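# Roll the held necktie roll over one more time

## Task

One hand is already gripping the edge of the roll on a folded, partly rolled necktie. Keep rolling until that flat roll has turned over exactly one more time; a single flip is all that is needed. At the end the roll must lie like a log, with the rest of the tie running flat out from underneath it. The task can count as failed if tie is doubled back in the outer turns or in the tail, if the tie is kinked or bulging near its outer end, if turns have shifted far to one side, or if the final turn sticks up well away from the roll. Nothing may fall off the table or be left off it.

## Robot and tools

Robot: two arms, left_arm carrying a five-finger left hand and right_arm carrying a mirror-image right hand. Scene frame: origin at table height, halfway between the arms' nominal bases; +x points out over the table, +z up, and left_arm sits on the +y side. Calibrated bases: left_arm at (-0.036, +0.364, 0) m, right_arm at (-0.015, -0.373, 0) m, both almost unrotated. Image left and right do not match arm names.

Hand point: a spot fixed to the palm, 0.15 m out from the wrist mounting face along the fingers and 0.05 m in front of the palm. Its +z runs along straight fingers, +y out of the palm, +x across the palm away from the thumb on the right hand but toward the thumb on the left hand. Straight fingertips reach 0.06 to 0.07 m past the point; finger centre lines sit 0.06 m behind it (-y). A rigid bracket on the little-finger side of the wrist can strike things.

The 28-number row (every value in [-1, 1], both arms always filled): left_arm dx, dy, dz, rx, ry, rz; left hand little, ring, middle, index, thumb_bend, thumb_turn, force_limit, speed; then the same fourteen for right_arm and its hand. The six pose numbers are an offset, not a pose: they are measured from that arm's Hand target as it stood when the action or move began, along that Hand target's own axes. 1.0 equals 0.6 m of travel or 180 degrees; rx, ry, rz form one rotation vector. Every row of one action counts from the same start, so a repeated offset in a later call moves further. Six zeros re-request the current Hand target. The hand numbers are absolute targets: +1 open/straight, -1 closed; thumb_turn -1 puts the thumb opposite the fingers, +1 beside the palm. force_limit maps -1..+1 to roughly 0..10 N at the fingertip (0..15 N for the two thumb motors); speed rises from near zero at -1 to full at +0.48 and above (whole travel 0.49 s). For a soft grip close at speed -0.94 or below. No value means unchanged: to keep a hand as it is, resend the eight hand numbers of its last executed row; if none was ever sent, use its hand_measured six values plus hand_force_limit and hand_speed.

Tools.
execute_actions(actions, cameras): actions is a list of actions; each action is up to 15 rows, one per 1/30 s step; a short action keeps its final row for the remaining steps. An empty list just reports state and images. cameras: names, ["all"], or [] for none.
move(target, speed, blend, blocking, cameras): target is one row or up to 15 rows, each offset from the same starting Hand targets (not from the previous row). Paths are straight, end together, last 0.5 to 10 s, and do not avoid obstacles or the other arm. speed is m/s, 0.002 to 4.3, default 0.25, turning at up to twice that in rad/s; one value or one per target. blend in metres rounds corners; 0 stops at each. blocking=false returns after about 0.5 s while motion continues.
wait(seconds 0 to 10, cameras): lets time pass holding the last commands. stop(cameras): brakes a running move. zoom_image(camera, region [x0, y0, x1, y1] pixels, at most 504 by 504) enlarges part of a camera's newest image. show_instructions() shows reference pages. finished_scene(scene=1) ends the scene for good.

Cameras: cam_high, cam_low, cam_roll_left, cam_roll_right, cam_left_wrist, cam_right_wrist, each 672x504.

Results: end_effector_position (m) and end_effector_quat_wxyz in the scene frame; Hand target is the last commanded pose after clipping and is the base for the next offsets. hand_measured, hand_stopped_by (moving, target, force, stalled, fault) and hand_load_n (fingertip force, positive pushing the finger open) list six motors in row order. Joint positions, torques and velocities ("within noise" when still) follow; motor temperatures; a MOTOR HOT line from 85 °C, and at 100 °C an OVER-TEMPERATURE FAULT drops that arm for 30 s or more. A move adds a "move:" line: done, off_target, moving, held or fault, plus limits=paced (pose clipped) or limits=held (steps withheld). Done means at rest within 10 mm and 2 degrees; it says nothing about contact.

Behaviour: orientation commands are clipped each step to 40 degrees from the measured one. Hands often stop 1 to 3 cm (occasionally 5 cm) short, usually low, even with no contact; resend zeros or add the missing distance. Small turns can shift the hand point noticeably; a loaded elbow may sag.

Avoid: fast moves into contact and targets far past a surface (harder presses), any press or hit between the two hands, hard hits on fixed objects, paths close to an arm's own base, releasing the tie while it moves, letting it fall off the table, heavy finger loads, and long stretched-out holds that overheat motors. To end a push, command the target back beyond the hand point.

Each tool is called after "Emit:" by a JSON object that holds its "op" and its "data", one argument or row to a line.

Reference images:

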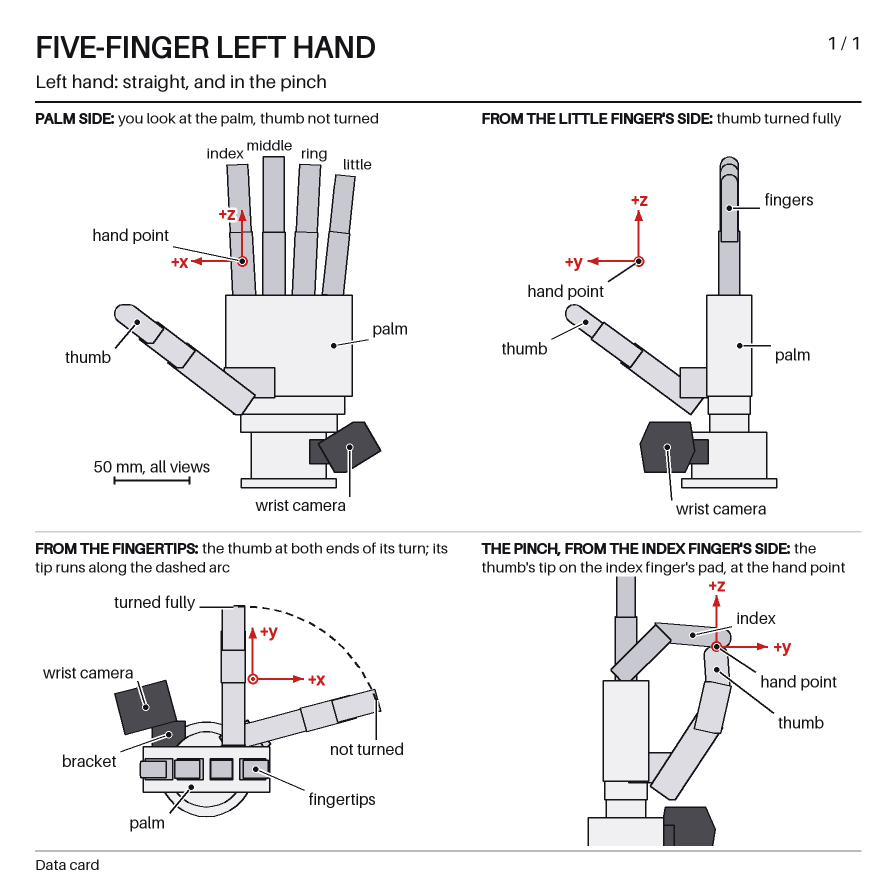

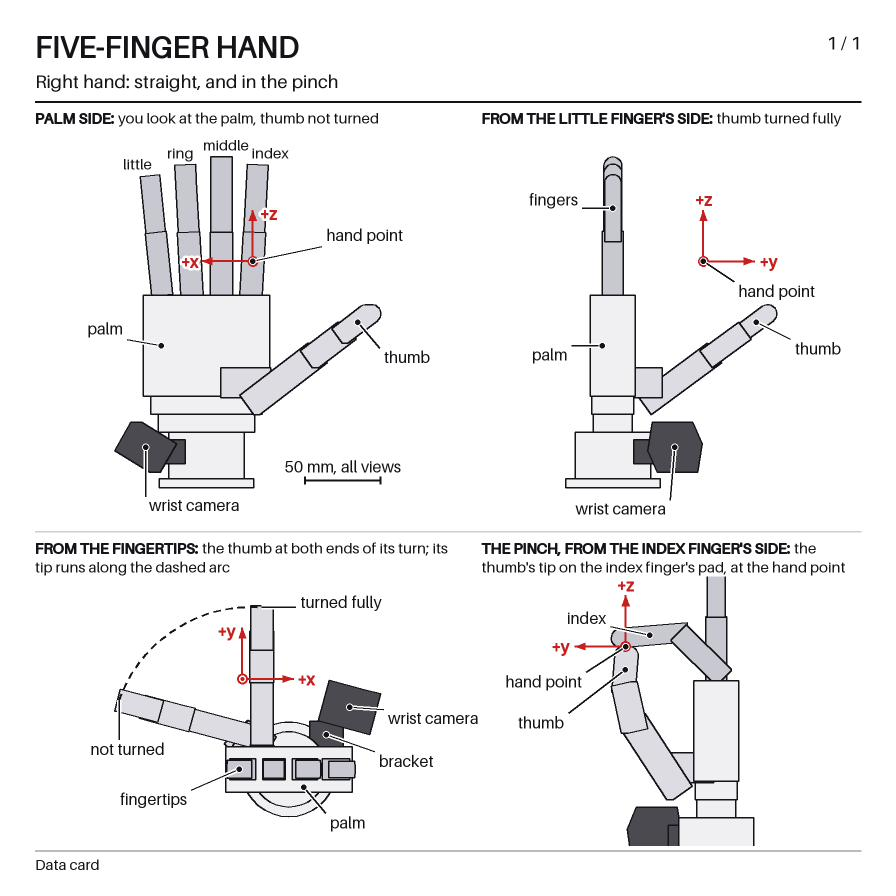

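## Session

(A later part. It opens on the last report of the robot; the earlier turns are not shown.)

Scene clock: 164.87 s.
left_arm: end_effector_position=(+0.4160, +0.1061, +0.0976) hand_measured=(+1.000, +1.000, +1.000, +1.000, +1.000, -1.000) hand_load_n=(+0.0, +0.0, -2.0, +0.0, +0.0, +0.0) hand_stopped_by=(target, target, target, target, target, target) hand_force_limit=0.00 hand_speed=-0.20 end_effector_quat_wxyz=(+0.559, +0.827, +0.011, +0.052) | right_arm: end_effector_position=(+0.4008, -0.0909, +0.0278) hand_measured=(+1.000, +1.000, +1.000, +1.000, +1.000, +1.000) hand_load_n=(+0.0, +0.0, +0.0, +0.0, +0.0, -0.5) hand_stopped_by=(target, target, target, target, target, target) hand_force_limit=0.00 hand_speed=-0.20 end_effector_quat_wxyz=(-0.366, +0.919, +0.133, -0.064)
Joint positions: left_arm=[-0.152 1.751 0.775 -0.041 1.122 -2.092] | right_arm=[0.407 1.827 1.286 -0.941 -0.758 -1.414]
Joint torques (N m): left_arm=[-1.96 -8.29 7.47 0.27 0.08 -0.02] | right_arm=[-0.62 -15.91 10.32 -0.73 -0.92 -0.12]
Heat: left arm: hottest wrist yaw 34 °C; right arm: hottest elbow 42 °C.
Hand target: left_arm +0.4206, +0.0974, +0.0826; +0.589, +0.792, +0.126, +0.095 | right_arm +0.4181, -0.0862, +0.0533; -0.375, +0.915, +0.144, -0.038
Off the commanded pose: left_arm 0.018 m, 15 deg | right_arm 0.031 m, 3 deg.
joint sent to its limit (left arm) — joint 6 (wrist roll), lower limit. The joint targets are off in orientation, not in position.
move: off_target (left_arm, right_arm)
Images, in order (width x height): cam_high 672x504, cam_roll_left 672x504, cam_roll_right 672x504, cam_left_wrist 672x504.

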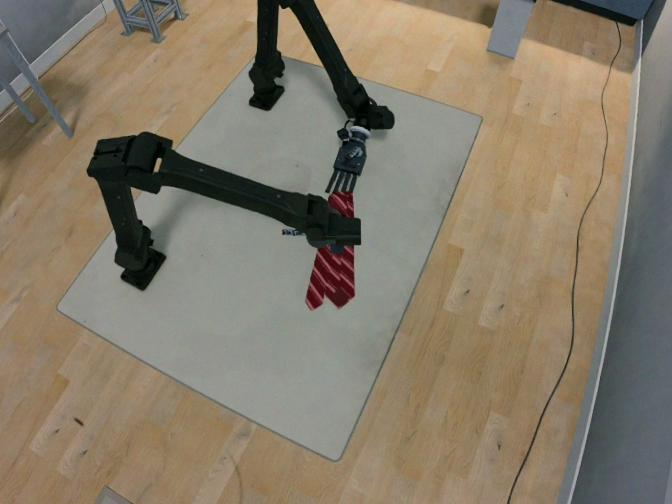

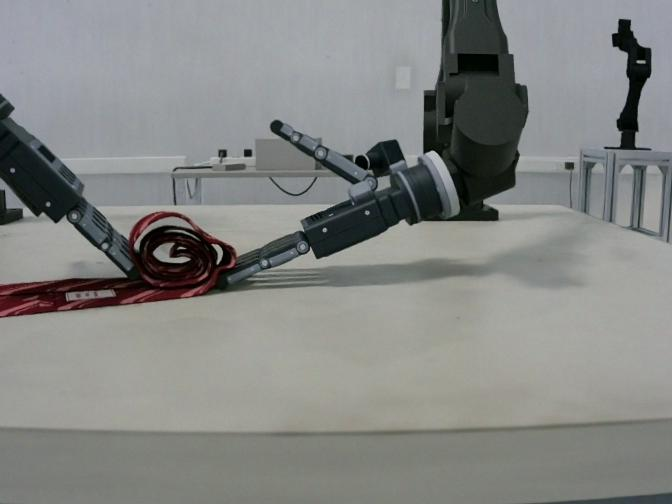

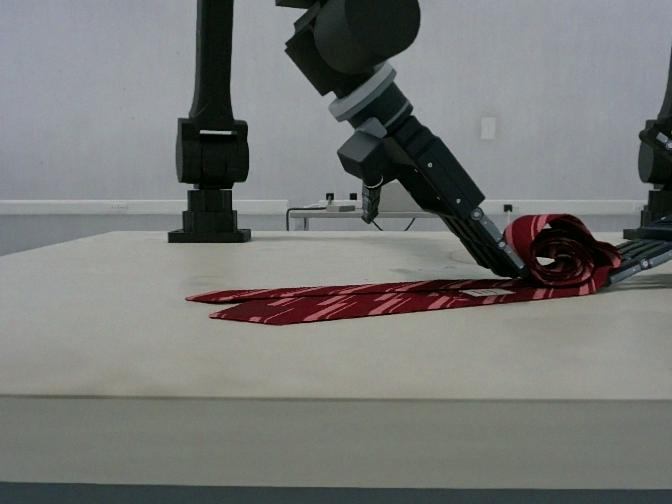

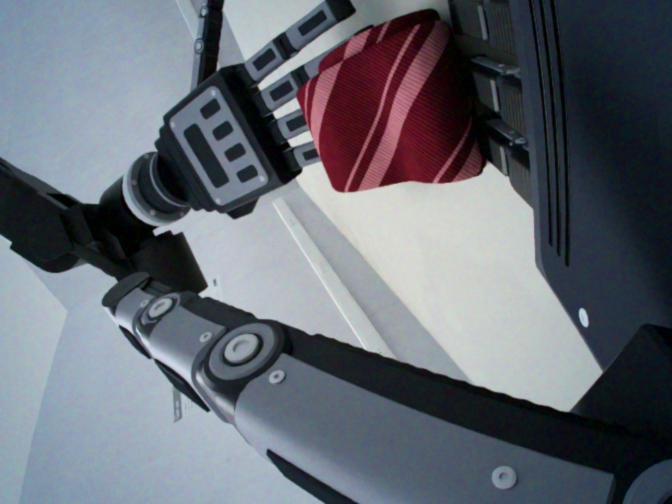

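Emit:
{"op": "move", "data": {
  "target": [
    [-0.003,0.01,-0.02,0,0,0,1,1,1,1,1,-1,0,-0.2,0.0038,-0.07,-0.0716,0,0,0,1,1,1,1,1,1,0,-0.2],
    [-0.003,0.01,-0.02,0,0,0,1,1,1,1,1,-1,0,-0.2,-0.0345,0.063,-0.2427,-0.2,0,0,-1,-1,-1,1,1,1,0,-0.2]
  ],
  "speed": [0.08,0.2],
  "cameras": ["cam_high", "cam_roll_left", "cam_roll_right", "cam_left_wrist"]
}}

Emit:
{"op": "zoom_image", "data": {
  "camera": "cam_roll_left",
  "region": [110, 190, 260, 310]
}}

Emit:
{"op": "zoom_image", "data": {
  "camera": "cam_high",
  "region": [290, 180, 380, 320]
}}

Scene clock: 176.87 s.
left_arm: end_effector_position=(+0.4159, +0.1062, +0.0973) hand_measured=(+1.000, +1.000, +1.000, +1.000, +1.000, -1.000) hand_load_n=(+0.0, +0.0, -2.5, +0.0, +0.0, +0.0) hand_stopped_by=(target, target, target, target, target, target) hand_force_limit=0.00 hand_speed=-0.20 end_effector_quat_wxyz=(+0.559, +0.828, +0.012, +0.050) | right_arm: end_effector_position=(+0.4148, -0.2194, +0.1016) hand_measured=(-1.000, -1.000, -1.000, +1.000, +1.000, +1.000) hand_load_n=(+0.0, +0.0, +0.0, +0.0, -0.5, +0.0) hand_stopped_by=(target, target, target, target, target, target) hand_force_limit=0.00 hand_speed=-0.20 end_effector_quat_wxyz=(-0.067, +0.987, +0.146, -0.023)
Joint positions: left_arm=[-0.151 1.751 0.775 -0.045 1.122 -2.092] | right_arm=[0.404 1.69 1.361 -1.254 -0.142 -1.459]
Joint torques (N m): left_arm=[-0.73 -10.64 5.71 0.09 0.49 0] | right_arm=[-0.73 -15.27 12.29 -1.03 0.03 -0.11]
Heat: left arm: hottest wrist yaw 34 °C; right arm: hottest elbow 43 °C.
Hand target: left_arm +0.4160, +0.1061, +0.0919; +0.589, +0.792, +0.126, +0.095 | right_arm +0.4332, -0.2161, +0.1304; -0.074, +0.986, +0.149, +0.008
Off the commanded pose: left_arm 0.006 m, 15 deg | right_arm 0.034 m, 4 deg.
joint sent to its limit (left arm) — joint 6 (wrist roll), lower limit. The joint targets are off in orientation, not in position.
move: off_target (left_arm, right_arm); target 2's new numbers were sent with right_arm's hand 0.034 m and 4 deg from that target
Images, in order (width x height): cam_high 672x504, cam_roll_left 672x504, cam_roll_right 672x504, cam_left_wrist 672x504.

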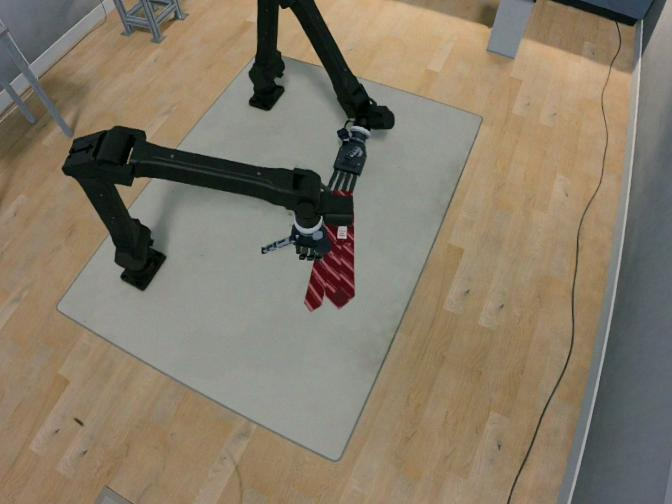

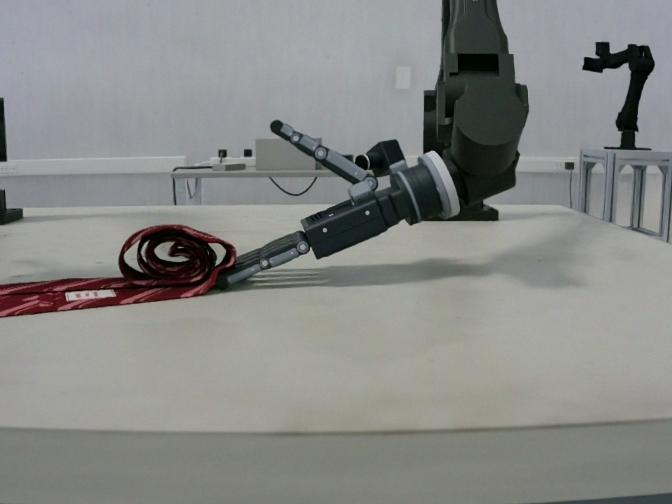

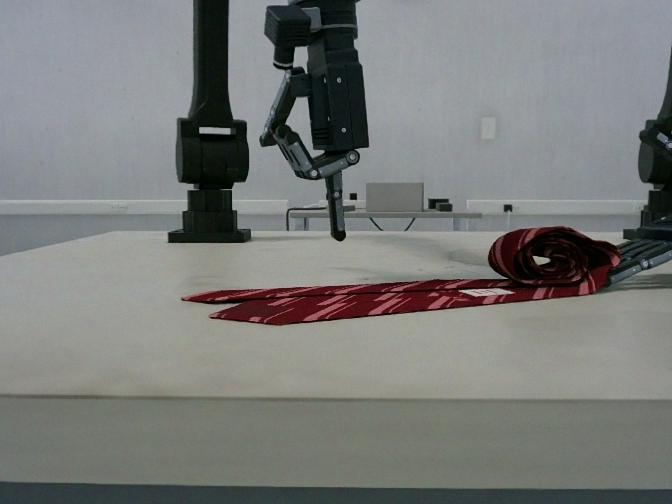

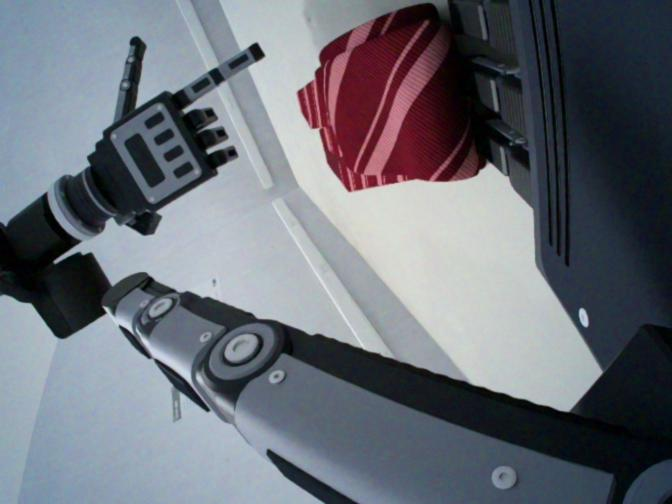

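Scaled by 3.360 from the camera's 672x504 image, which has a finer 960x720 frame.

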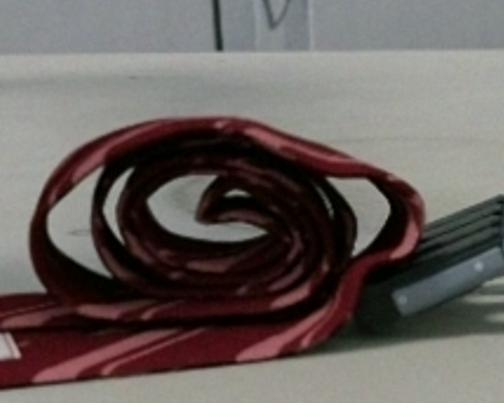

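Scaled by 3.600 from the camera's 672x504 image, which has a finer 960x720 frame.

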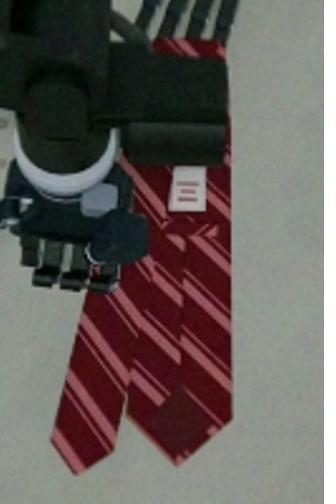

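Emit:
{"op": "move", "data": {
  "target": [0,0,0,0,0,0,1,1,1,1,1,-1,0,-0.2,0.0087,0.0065,0.0467,0,0,0,-1,-1,-1,1,1,1,0,-0.2],
  "speed": 0.1,
  "cameras": ["cam_roll_right"]
}}

Emit:
{"op": "zoom_image", "data": {
  "camera": "cam_roll_right",
  "region": [160, 180, 460, 350]
}}

Scene clock: 180.33 s.
left_arm: end_effector_position=(+0.4159, +0.1062, +0.0973) hand_measured=(+1.000, +1.000, +1.000, +1.000, +1.000, -1.000) hand_load_n=(+0.0, +0.0, -2.5, -0.5, +0.0, +0.0) hand_stopped_by=(target, target, target, target, target, target) hand_force_limit=0.00 hand_speed=-0.20 end_effector_quat_wxyz=(+0.559, +0.828, +0.012, +0.050) | right_arm: end_effector_position=(+0.4243, -0.2153, +0.1003) hand_measured=(-1.000, -1.000, -1.000, +1.000, +1.000, +1.000) hand_load_n=(+0.0, +0.0, +0.0, +0.0, +0.0, +0.0) hand_stopped_by=(target, target, target, target, target, target) hand_force_limit=0.00 hand_speed=-0.20 end_effector_quat_wxyz=(-0.072, +0.986, +0.147, -0.005)
Joint positions: left_arm=[-0.151 1.751 0.775 -0.045 1.122 -2.092] | right_arm=[0.404 1.69 1.361 -1.216 -0.142 -1.459]
Joint torques (N m): left_arm=[-0.5 -10.58 5.75 0.02 0.48 0] | right_arm=[-1.32 -12.57 9.96 0.12 0.02 -0.09]
Heat: left arm: hottest wrist yaw 34 °C; right arm: hottest elbow 43 °C.
Hand target: left_arm +0.4160, +0.1061, +0.0919; +0.589, +0.792, +0.126, +0.095 | right_arm +0.4391, -0.2141, +0.1023; -0.074, +0.986, +0.149, +0.008
Off the commanded pose: left_arm 0.005 m, 15 deg | right_arm 0.015 m, 2 deg.
joint sent to its limit (left arm) — joint 6 (wrist roll), lower limit. The joint targets are off in orientation, not in position.
move: off_target (left_arm, right_arm)
Images, in order (width x height): cam_roll_right 672x504.

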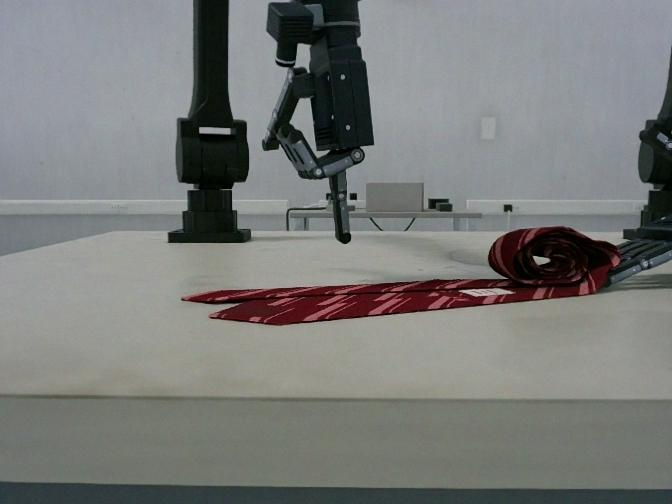

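Scaled by 1.680 from the camera's 672x504 image, which has a finer 960x720 frame.

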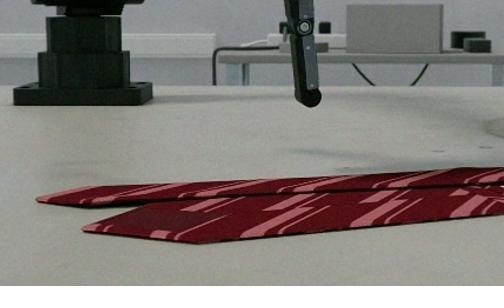

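Emit:
{"op": "move", "data": {
  "target": [
    [0,0,0,0,0,0,1,1,1,1,1,-1,0,-0.2,-0.0033,0.012,0.0824,0,0,0,-1,-1,-1,1,1,1,0,-0.2],
    [0,0,0,0,0,0,1,1,1,1,1,-1,0,-0.2,0.0862,0.0327,0.0831,0,0,0,-1,-1,-1,1,1,1,0,-0.2]
  ],
  "speed": [0.06,0.05],
  "cameras": ["cam_high", "cam_roll_right", "cam_roll_left"]
}}

Emit:
{"op": "zoom_image", "data": {
  "camera": "cam_high",
  "region": [290, 180, 380, 320]
}}

Scene clock: 196.03 s.
left_arm: end_effector_position=(+0.4159, +0.1062, +0.0973) hand_measured=(+1.000, +1.000, +1.000, +1.000, +1.000, -1.000) hand_load_n=(+0.0, +0.0, -2.5, +0.0, +0.0, +0.0) hand_stopped_by=(target, target, target, target, target, target) hand_force_limit=0.00 hand_speed=-0.20 end_effector_quat_wxyz=(+0.559, +0.828, +0.012, +0.050) | right_arm: end_effector_position=(+0.4639, -0.2084, +0.0602) hand_measured=(-1.000, -1.000, -1.000, +1.000, +1.000, +1.000) hand_load_n=(+0.0, +0.0, +0.0, +0.5, +0.0, +0.0) hand_stopped_by=(target, target, target, target, target, target) hand_force_limit=0.00 hand_speed=-0.20 end_effector_quat_wxyz=(-0.078, +0.986, +0.149, -0.007)
Joint positions: left_arm=[-0.151 1.751 0.775 -0.045 1.122 -2.092] | right_arm=[0.382 1.822 1.433 -1.159 -0.156 -1.484]
Joint torques (N m): left_arm=[-0.62 -10.46 5.68 0.01 0.5 0.01] | right_arm=[-1.9 -11.22 12.18 0.38 0.49 -0.19]
Motor temperatures (°C): left_arm=[31 33 33 32 34 31] | right_arm=[30 36 44 32 32 32]
Heat: left arm: hottest wrist yaw 34 °C; right arm: hottest elbow 44 °C.
Hand target: left_arm +0.4160, +0.1061, +0.0919; +0.589, +0.792, +0.126, +0.095 | right_arm +0.4940, -0.2101, +0.0521; -0.074, +0.986, +0.149, +0.008
Off the commanded pose: left_arm 0.005 m, 15 deg | right_arm 0.031 m, 2 deg.
joint sent to its limit (left arm) — joint 6 (wrist roll), lower limit. The joint targets are off in orientation, not in position.
move: off_target (left_arm, right_arm)
Images, in order (width x height): cam_high 672x504, cam_roll_left 672x504, cam_roll_right 672x504.

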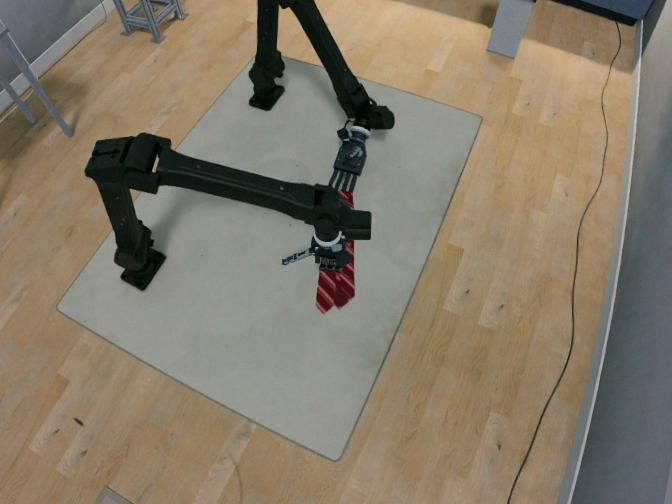

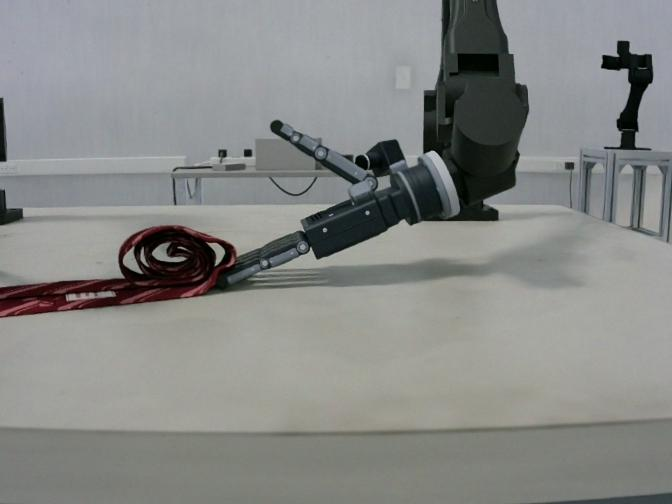

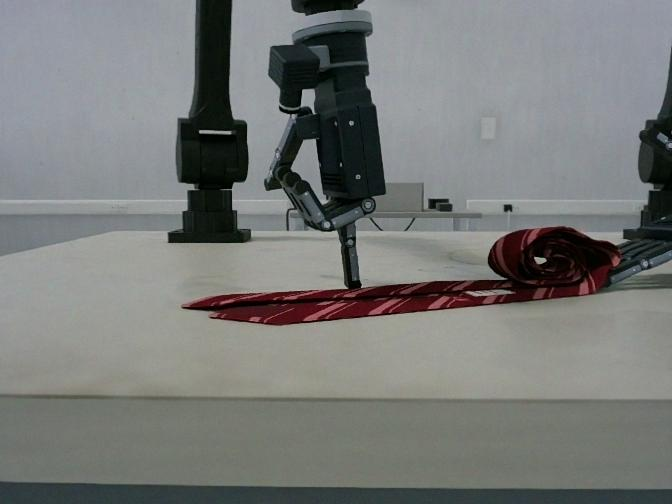

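Scaled by 3.600 from the camera's 672x504 image, which has a finer 960x720 frame.

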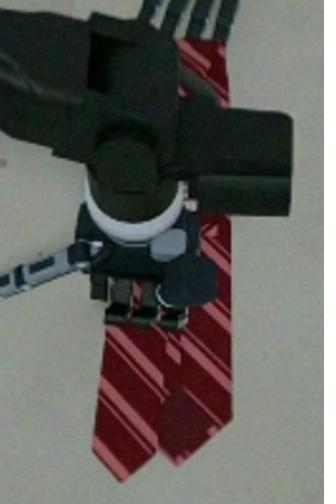

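Emit:
{"op": "move", "data": {
  "target": [0,0,0,0,0,0,1,1,1,1,1,-1,0,-0.2,0.0418,0.006,0.001,0,0,0,-1,-1,-1,1,1,1,0,-0.2],
  "speed": 0.05,
  "cameras": ["cam_high", "cam_roll_right"]
}}

Emit:
{"op": "zoom_image", "data": {
  "camera": "cam_high",
  "region": [290, 180, 380, 320]
}}

Scene clock: 197.67 s.
left_arm: end_effector_position=(+0.4159, +0.1062, +0.0973) hand_measured=(+1.000, +1.000, +1.000, +1.000, +1.000, -1.000) hand_load_n=(+0.0, +0.0, -2.5, +0.0, +0.0, +0.0) hand_stopped_by=(target, target, target, target, target, target) hand_force_limit=0.00 hand_speed=-0.20 end_effector_quat_wxyz=(+0.559, +0.828, +0.012, +0.050) | right_arm: end_effector_position=(+0.4898, -0.2042, +0.0609) hand_measured=(-1.000, -1.000, -1.000, +1.000, +1.000, +1.000) hand_load_n=(+0.0, +0.0, +0.0, +0.0, -0.5, +0.0) hand_stopped_by=(target, target, target, target, target, target) hand_force_limit=0.00 hand_speed=-0.20 end_effector_quat_wxyz=(-0.078, +0.986, +0.149, -0.006)
Joint positions: left_arm=[-0.151 1.751 0.775 -0.045 1.122 -2.092] | right_arm=[0.372 1.883 1.525 -1.191 -0.156 -1.495]
Joint torques (N m): left_arm=[-0.73 -10.4 5.74 0.03 0.5 0.01] | right_arm=[-1.61 -11.63 12.66 0.53 0.51 -0.18]
Heat: left arm: hottest wrist yaw 34 °C; right arm: hottest elbow 44 °C.
Hand target: left_arm +0.4160, +0.1061, +0.0919; +0.589, +0.792, +0.126, +0.095 | right_arm +0.5191, -0.2060, +0.0521; -0.074, +0.986, +0.149, +0.008
Off the commanded pose: left_arm 0.005 m, 15 deg | right_arm 0.031 m, 2 deg.
joint sent to its limit (left arm) — joint 6 (wrist roll), lower limit. The joint targets are off in orientation, not in position.
move: off_target (left_arm, right_arm)
Images, in order (width x height): cam_high 672x504, cam_roll_right 672x504.

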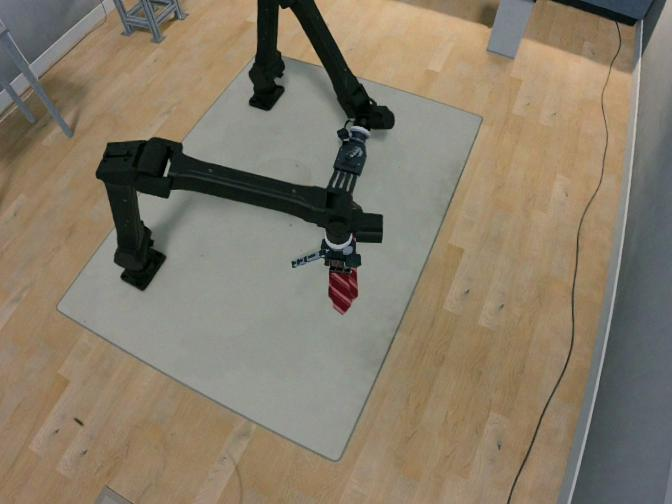

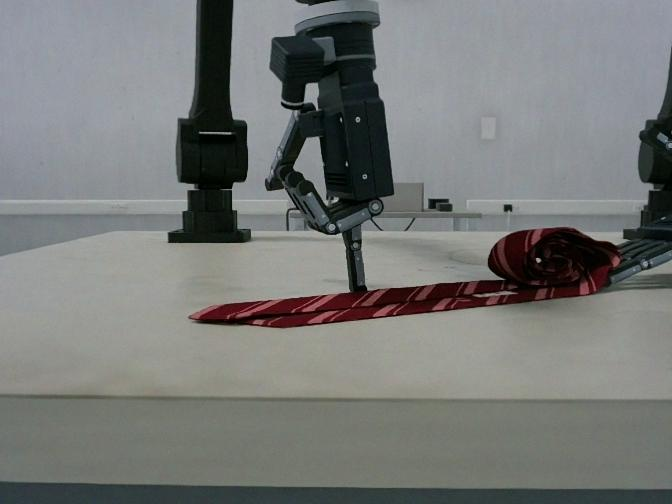

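Scaled by 3.600 from the camera's 672x504 image, which has a finer 960x720 frame.

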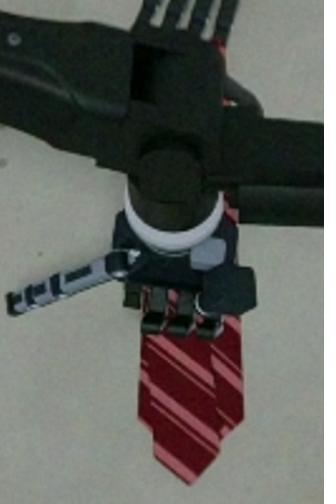

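Emit:
{"op": "move", "data": {
  "target": [
    [0,0,0,0,0,0,1,1,1,1,1,-1,0,-0.2,-0.0443,-0.0203,-0.0192,0,0,0,-1,-1,-1,1,1,1,0,-0.2],
    [0,0,0,0,0,0,1,1,1,1,1,-1,0,-0.2,-0.0403,-0.0346,-0.1181,0,0,0,-1,-1,-1,1,1,1,0,-0.2],
    [0,0,0,0,0,0,1,1,1,1,1,-1,0,-0.2,-0.0732,-0.2217,-0.077,0.2,0,0,1,1,1,1,1,1,0,-0.2]
  ],
  "speed": [0.06,0.1,0.2],
  "cameras": ["cam_high", "cam_roll_right", "cam_roll_left", "cam_left_wrist"]
}}

Emit:
{"op": "zoom_image", "data": {
  "camera": "cam_high",
  "region": [290, 160, 390, 320]
}}

Emit:
{"op": "zoom_image", "data": {
  "camera": "cam_left_wrist",
  "region": [200, 0, 500, 220]
}}

Scene clock: 203.93 s.
left_arm: end_effector_position=(+0.4159, +0.1062, +0.0973) hand_measured=(+1.000, +1.000, +1.000, +1.000, +1.000, -1.000) hand_load_n=(+0.0, +0.0, -2.5, +0.0, +0.0, +0.0) hand_stopped_by=(target, target, target, target, target, target) hand_force_limit=0.00 hand_speed=-0.20 end_effector_quat_wxyz=(+0.559, +0.828, +0.012, +0.050) | right_arm: end_effector_position=(+0.4355, -0.0971, +0.1032) hand_measured=(+1.000, +1.000, +1.000, +1.000, +1.000, +1.000) hand_load_n=(+0.0, +0.0, +0.0, +0.0, +0.0, +0.0) hand_stopped_by=(target, target, target, target, target, target) hand_force_limit=0.00 hand_speed=-0.20 end_effector_quat_wxyz=(-0.370, +0.916, +0.146, -0.054)
Joint positions: left_arm=[-0.151 1.751 0.775 -0.045 1.122 -2.092] | right_arm=[0.371 1.808 1.479 -1.173 -0.764 -1.485]
Joint torques (N m): left_arm=[-0.73 -10.4 5.78 -0.03 0.5 0.02] | right_arm=[-0.85 -16.32 7.23 0.28 -0.9 -0.01]
Heat: left arm: hottest wrist yaw 34 °C; right arm: hottest elbow 44 °C.
Hand target: left_arm +0.4160, +0.1061, +0.0919; +0.589, +0.792, +0.126, +0.095 | right_arm +0.4381, -0.1000, +0.1151; -0.375, +0.915, +0.144, -0.038
Off the commanded pose: left_arm 0.005 m, 15 deg | right_arm 0.013 m, 2 deg.
joint sent to its limit (left arm) — joint 6 (wrist roll), lower limit. The joint targets are off in orientation, not in position.
move: off_target (left_arm, right_arm); target 3's new numbers were sent with right_arm's hand 0.013 m and 2 deg from that target
Images, in order (width x height): cam_high 672x504, cam_roll_left 672x504, cam_roll_right 672x504, cam_left_wrist 672x504.

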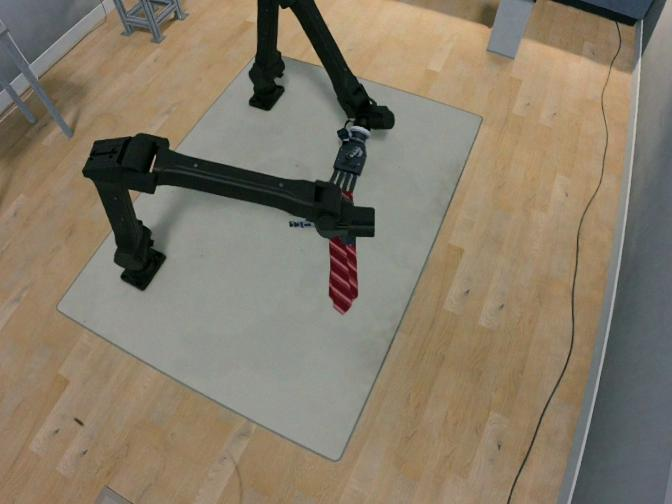

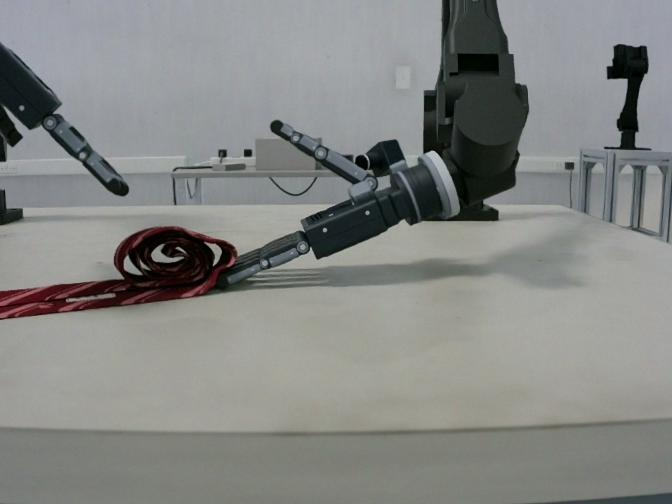

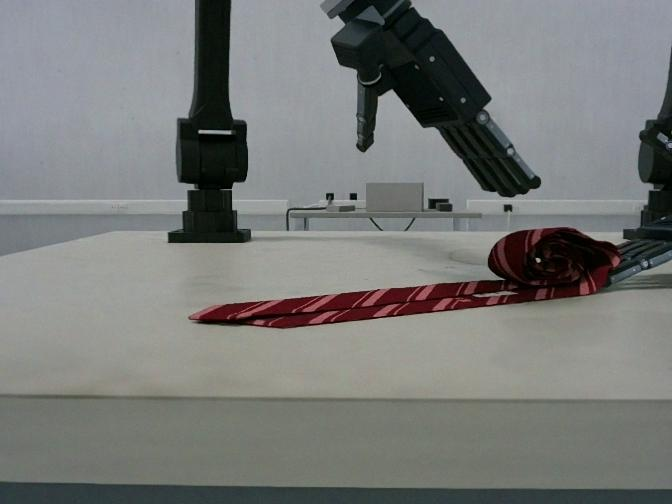

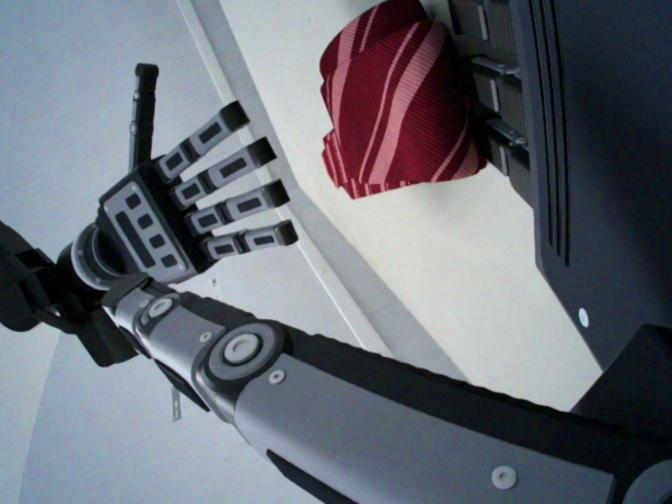

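Scaled by 3.150 from the camera's 672x504 image, which has a finer 960x720 frame.

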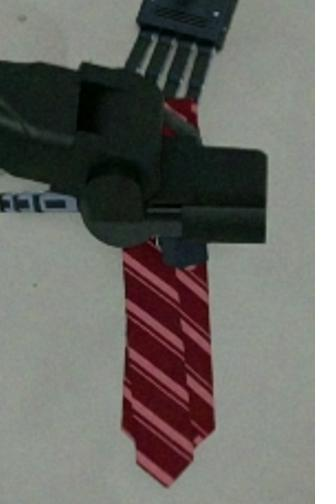

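Scaled by 1.680 from the camera's 672x504 image, which has a finer 960x720 frame.

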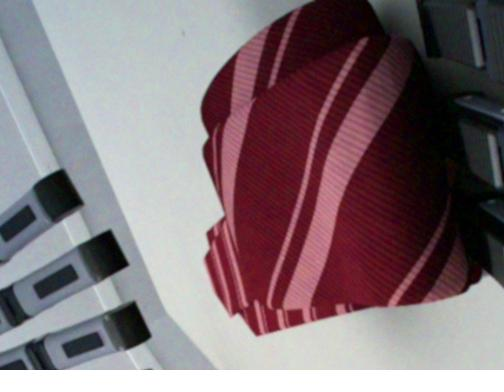

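Emit:
{"op": "move", "data": {
  "target": [0,0,0,0,0,0,1,1,1,1,1,-1,0,-0.2,-0.03,0.095,0.076,0,0,0,1,1,1,1,1,1,0,-0.2],
  "speed": 0.08,
  "cameras": ["cam_high", "cam_roll_right", "cam_roll_left", "cam_left_wrist"]
}}

Emit:
{"op": "zoom_image", "data": {
  "camera": "cam_roll_left",
  "region": [60, 160, 330, 300]
}}

Scene clock: 207.70 s.
left_arm: end_effector_position=(+0.4159, +0.1062, +0.0973) hand_measured=(+1.000, +1.000, +1.000, +1.000, +1.000, -1.000) hand_load_n=(+0.0, +0.0, -2.5, +0.0, +0.0, +0.0) hand_stopped_by=(target, target, target, target, target, target) hand_force_limit=0.00 hand_speed=-0.20 end_effector_quat_wxyz=(+0.559, +0.828, +0.012, +0.050) | right_arm: end_effector_position=(+0.4244, -0.1098, +0.0505) hand_measured=(+1.000, +1.000, +1.000, +1.000, +1.000, +1.000) hand_load_n=(+0.0, +0.0, +0.0, +0.0, +0.0, +0.0) hand_stopped_by=(target, target, target, target, target, target) hand_force_limit=0.00 hand_speed=-0.20 end_effector_quat_wxyz=(-0.373, +0.916, +0.145, -0.039)
Joint positions: left_arm=[-0.151 1.751 0.775 -0.045 1.122 -2.092] | right_arm=[0.356 1.807 1.327 -0.997 -0.765 -1.488]
Joint torques (N m): left_arm=[-0.67 -10.4 5.72 -0.01 0.49 0] | right_arm=[-0.5 -13.45 6.69 0.29 -0.91 -0.16]
Heat: left arm: hottest wrist yaw 34 °C; right arm: hottest elbow 43 °C.
Hand target: left_arm +0.4160, +0.1061, +0.0919; +0.589, +0.792, +0.126, +0.095 | right_arm +0.4263, -0.1131, +0.0421; -0.375, +0.915, +0.144, -0.038
Off the commanded pose: left_arm 0.005 m, 15 deg | right_arm 0.009 m, 0 deg.
joint sent to its limit (left arm) — joint 6 (wrist roll), lower limit. The joint targets are off in orientation, not in position.
move: off_target (left_arm)
Images, in order (width x height): cam_high 672x504, cam_roll_left 672x504, cam_roll_right 672x504, cam_left_wrist 672x504.

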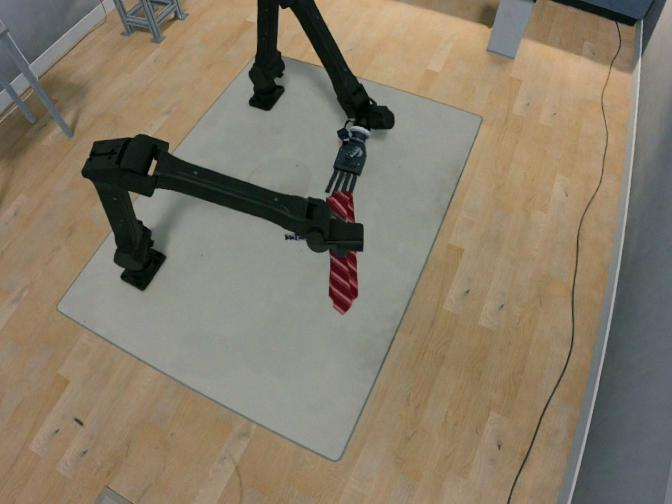

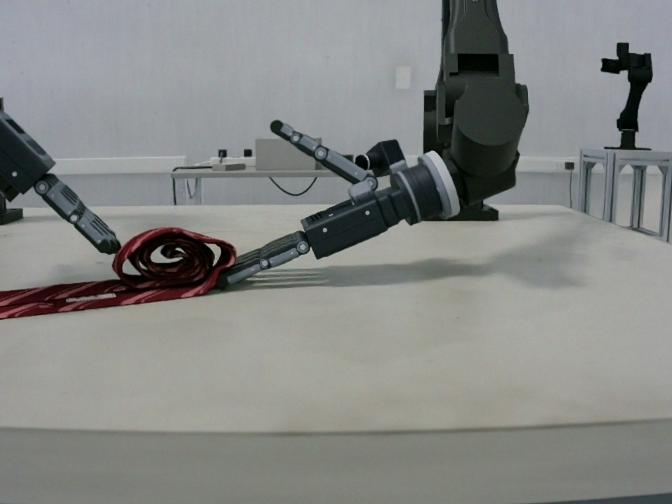

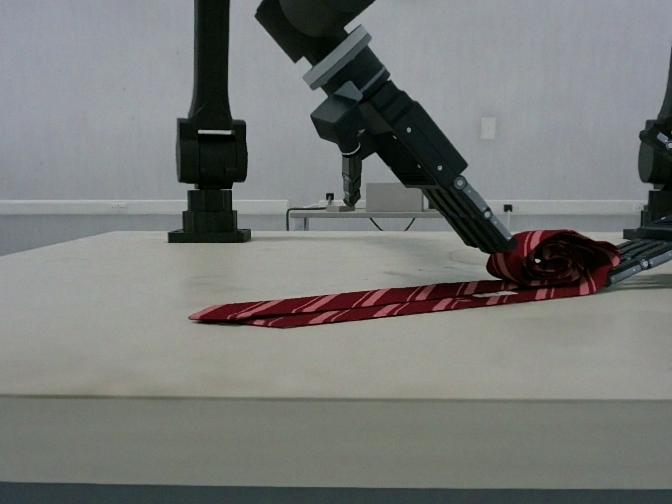

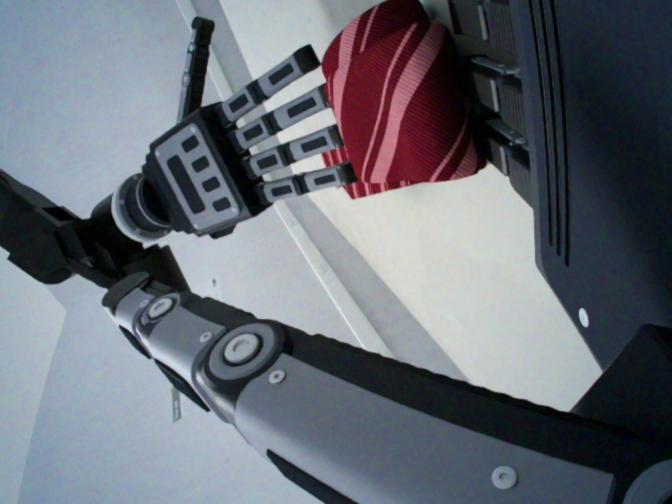

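Scaled by 1.867 from the camera's 672x504 image, which has a finer 960x720 frame.

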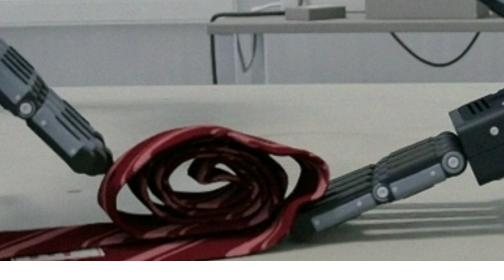

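Emit:
{"op": "move", "data": {
  "target": [
    [0.0055,0.107,-0.049,0,0,0,1,1,1,1,1,-1,0,-0.2,-0.002,0.039,0.027,0,0,0,1,1,1,1,1,1,0,-0.2],
    [-0.0167,0.194,-0.339,0,0,0.5,1,1,1,1,1,-1,0,-0.2,-0.002,0.039,0.027,0,0,0,1,1,1,1,1,1,0,-0.2]
  ],
  "speed": [0.06,0.25],
  "cameras": ["cam_high", "cam_low", "cam_roll_left", "cam_left_wrist"]
}}

Emit:
{"op": "zoom_image", "data": {
  "camera": "cam_roll_left",
  "region": [60, 160, 330, 300]
}}

Scene clock: 216.97 s.
left_arm: end_effector_position=(+0.3440, +0.2515, +0.2558) hand_measured=(+1.000, +1.000, +1.000, +1.000, +1.000, -1.000) hand_load_n=(+0.0, +0.0, +0.0, +0.0, +0.0, -0.5) hand_stopped_by=(target, target, target, target, target, target) hand_force_limit=0.00 hand_speed=-0.20 end_effector_quat_wxyz=(+0.357, +0.651, -0.468, +0.480) | right_arm: end_effector_position=(+0.4271, -0.1138, +0.0275) hand_measured=(+1.000, +1.000, +1.000, +1.000, +1.000, +1.000) hand_load_n=(+0.0, +0.0, +0.0, +0.0, +0.0, +0.0) hand_stopped_by=(target, target, target, target, target, target) hand_force_limit=0.00 hand_speed=-0.20 end_effector_quat_wxyz=(-0.375, +0.915, +0.147, -0.035)
Joint positions: left_arm=[0.229 1.405 0.965 -0.9 1.273 -0.258] | right_arm=[0.346 1.835 1.3 -0.942 -0.769 -1.503]
Joint torques (N m): left_arm=[0.09 -7.41 11.75 -0.01 0.87 0.14] | right_arm=[-0.5 -11.93 6.34 0.24 -0.74 -0.14]
Heat: left arm: hottest wrist yaw 35 °C; right arm: hottest elbow 42 °C.
Hand target: left_arm +0.3559, +0.2562, +0.2617; +0.350, +0.649, -0.471, +0.484 | right_arm +0.4278, -0.1184, +0.0141; -0.375, +0.915, +0.145, -0.038
Off the commanded pose: left_arm 0.014 m, 1 deg | right_arm 0.014 m, 0 deg.
move: off_target (left_arm, right_arm)
Images, in order (width x height): cam_high 672x504, cam_low 672x504, cam_roll_left 672x504, cam_left_wrist 672x504.

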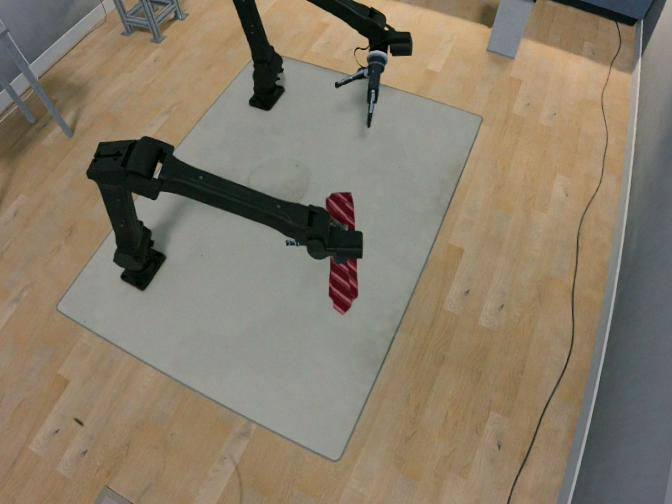

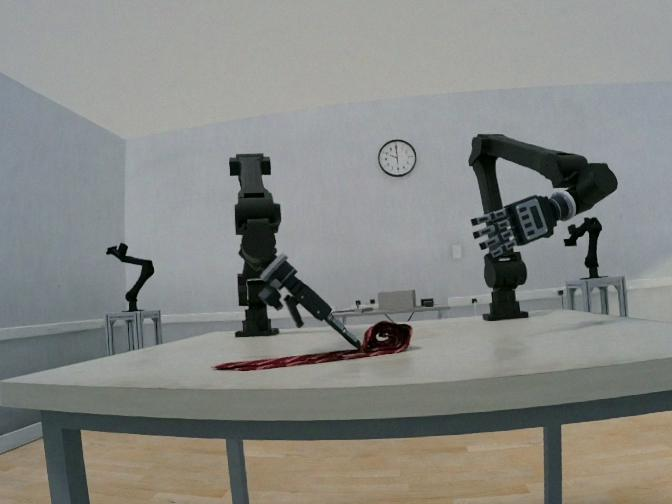

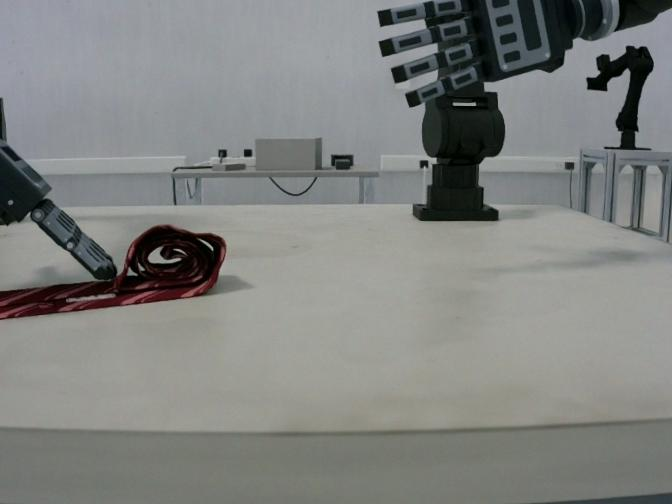

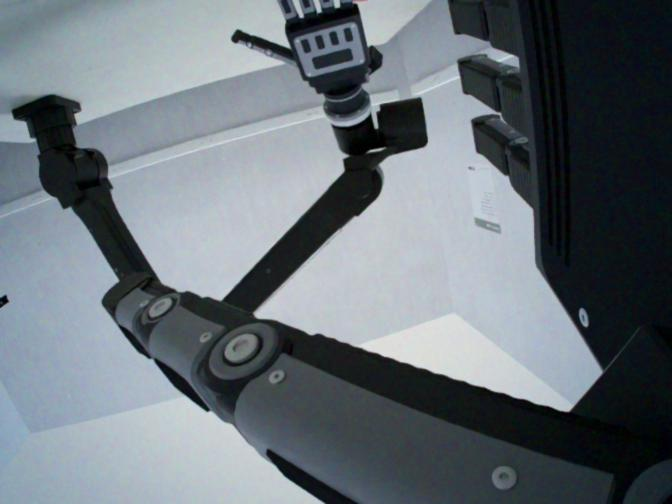

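Scaled by 1.867 from the camera's 672x504 image, which has a finer 960x720 frame.

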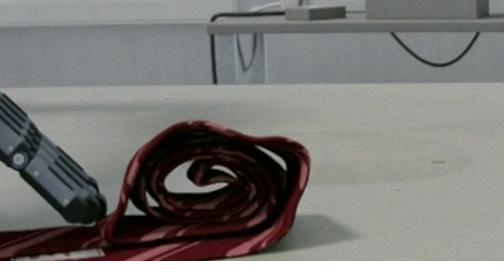

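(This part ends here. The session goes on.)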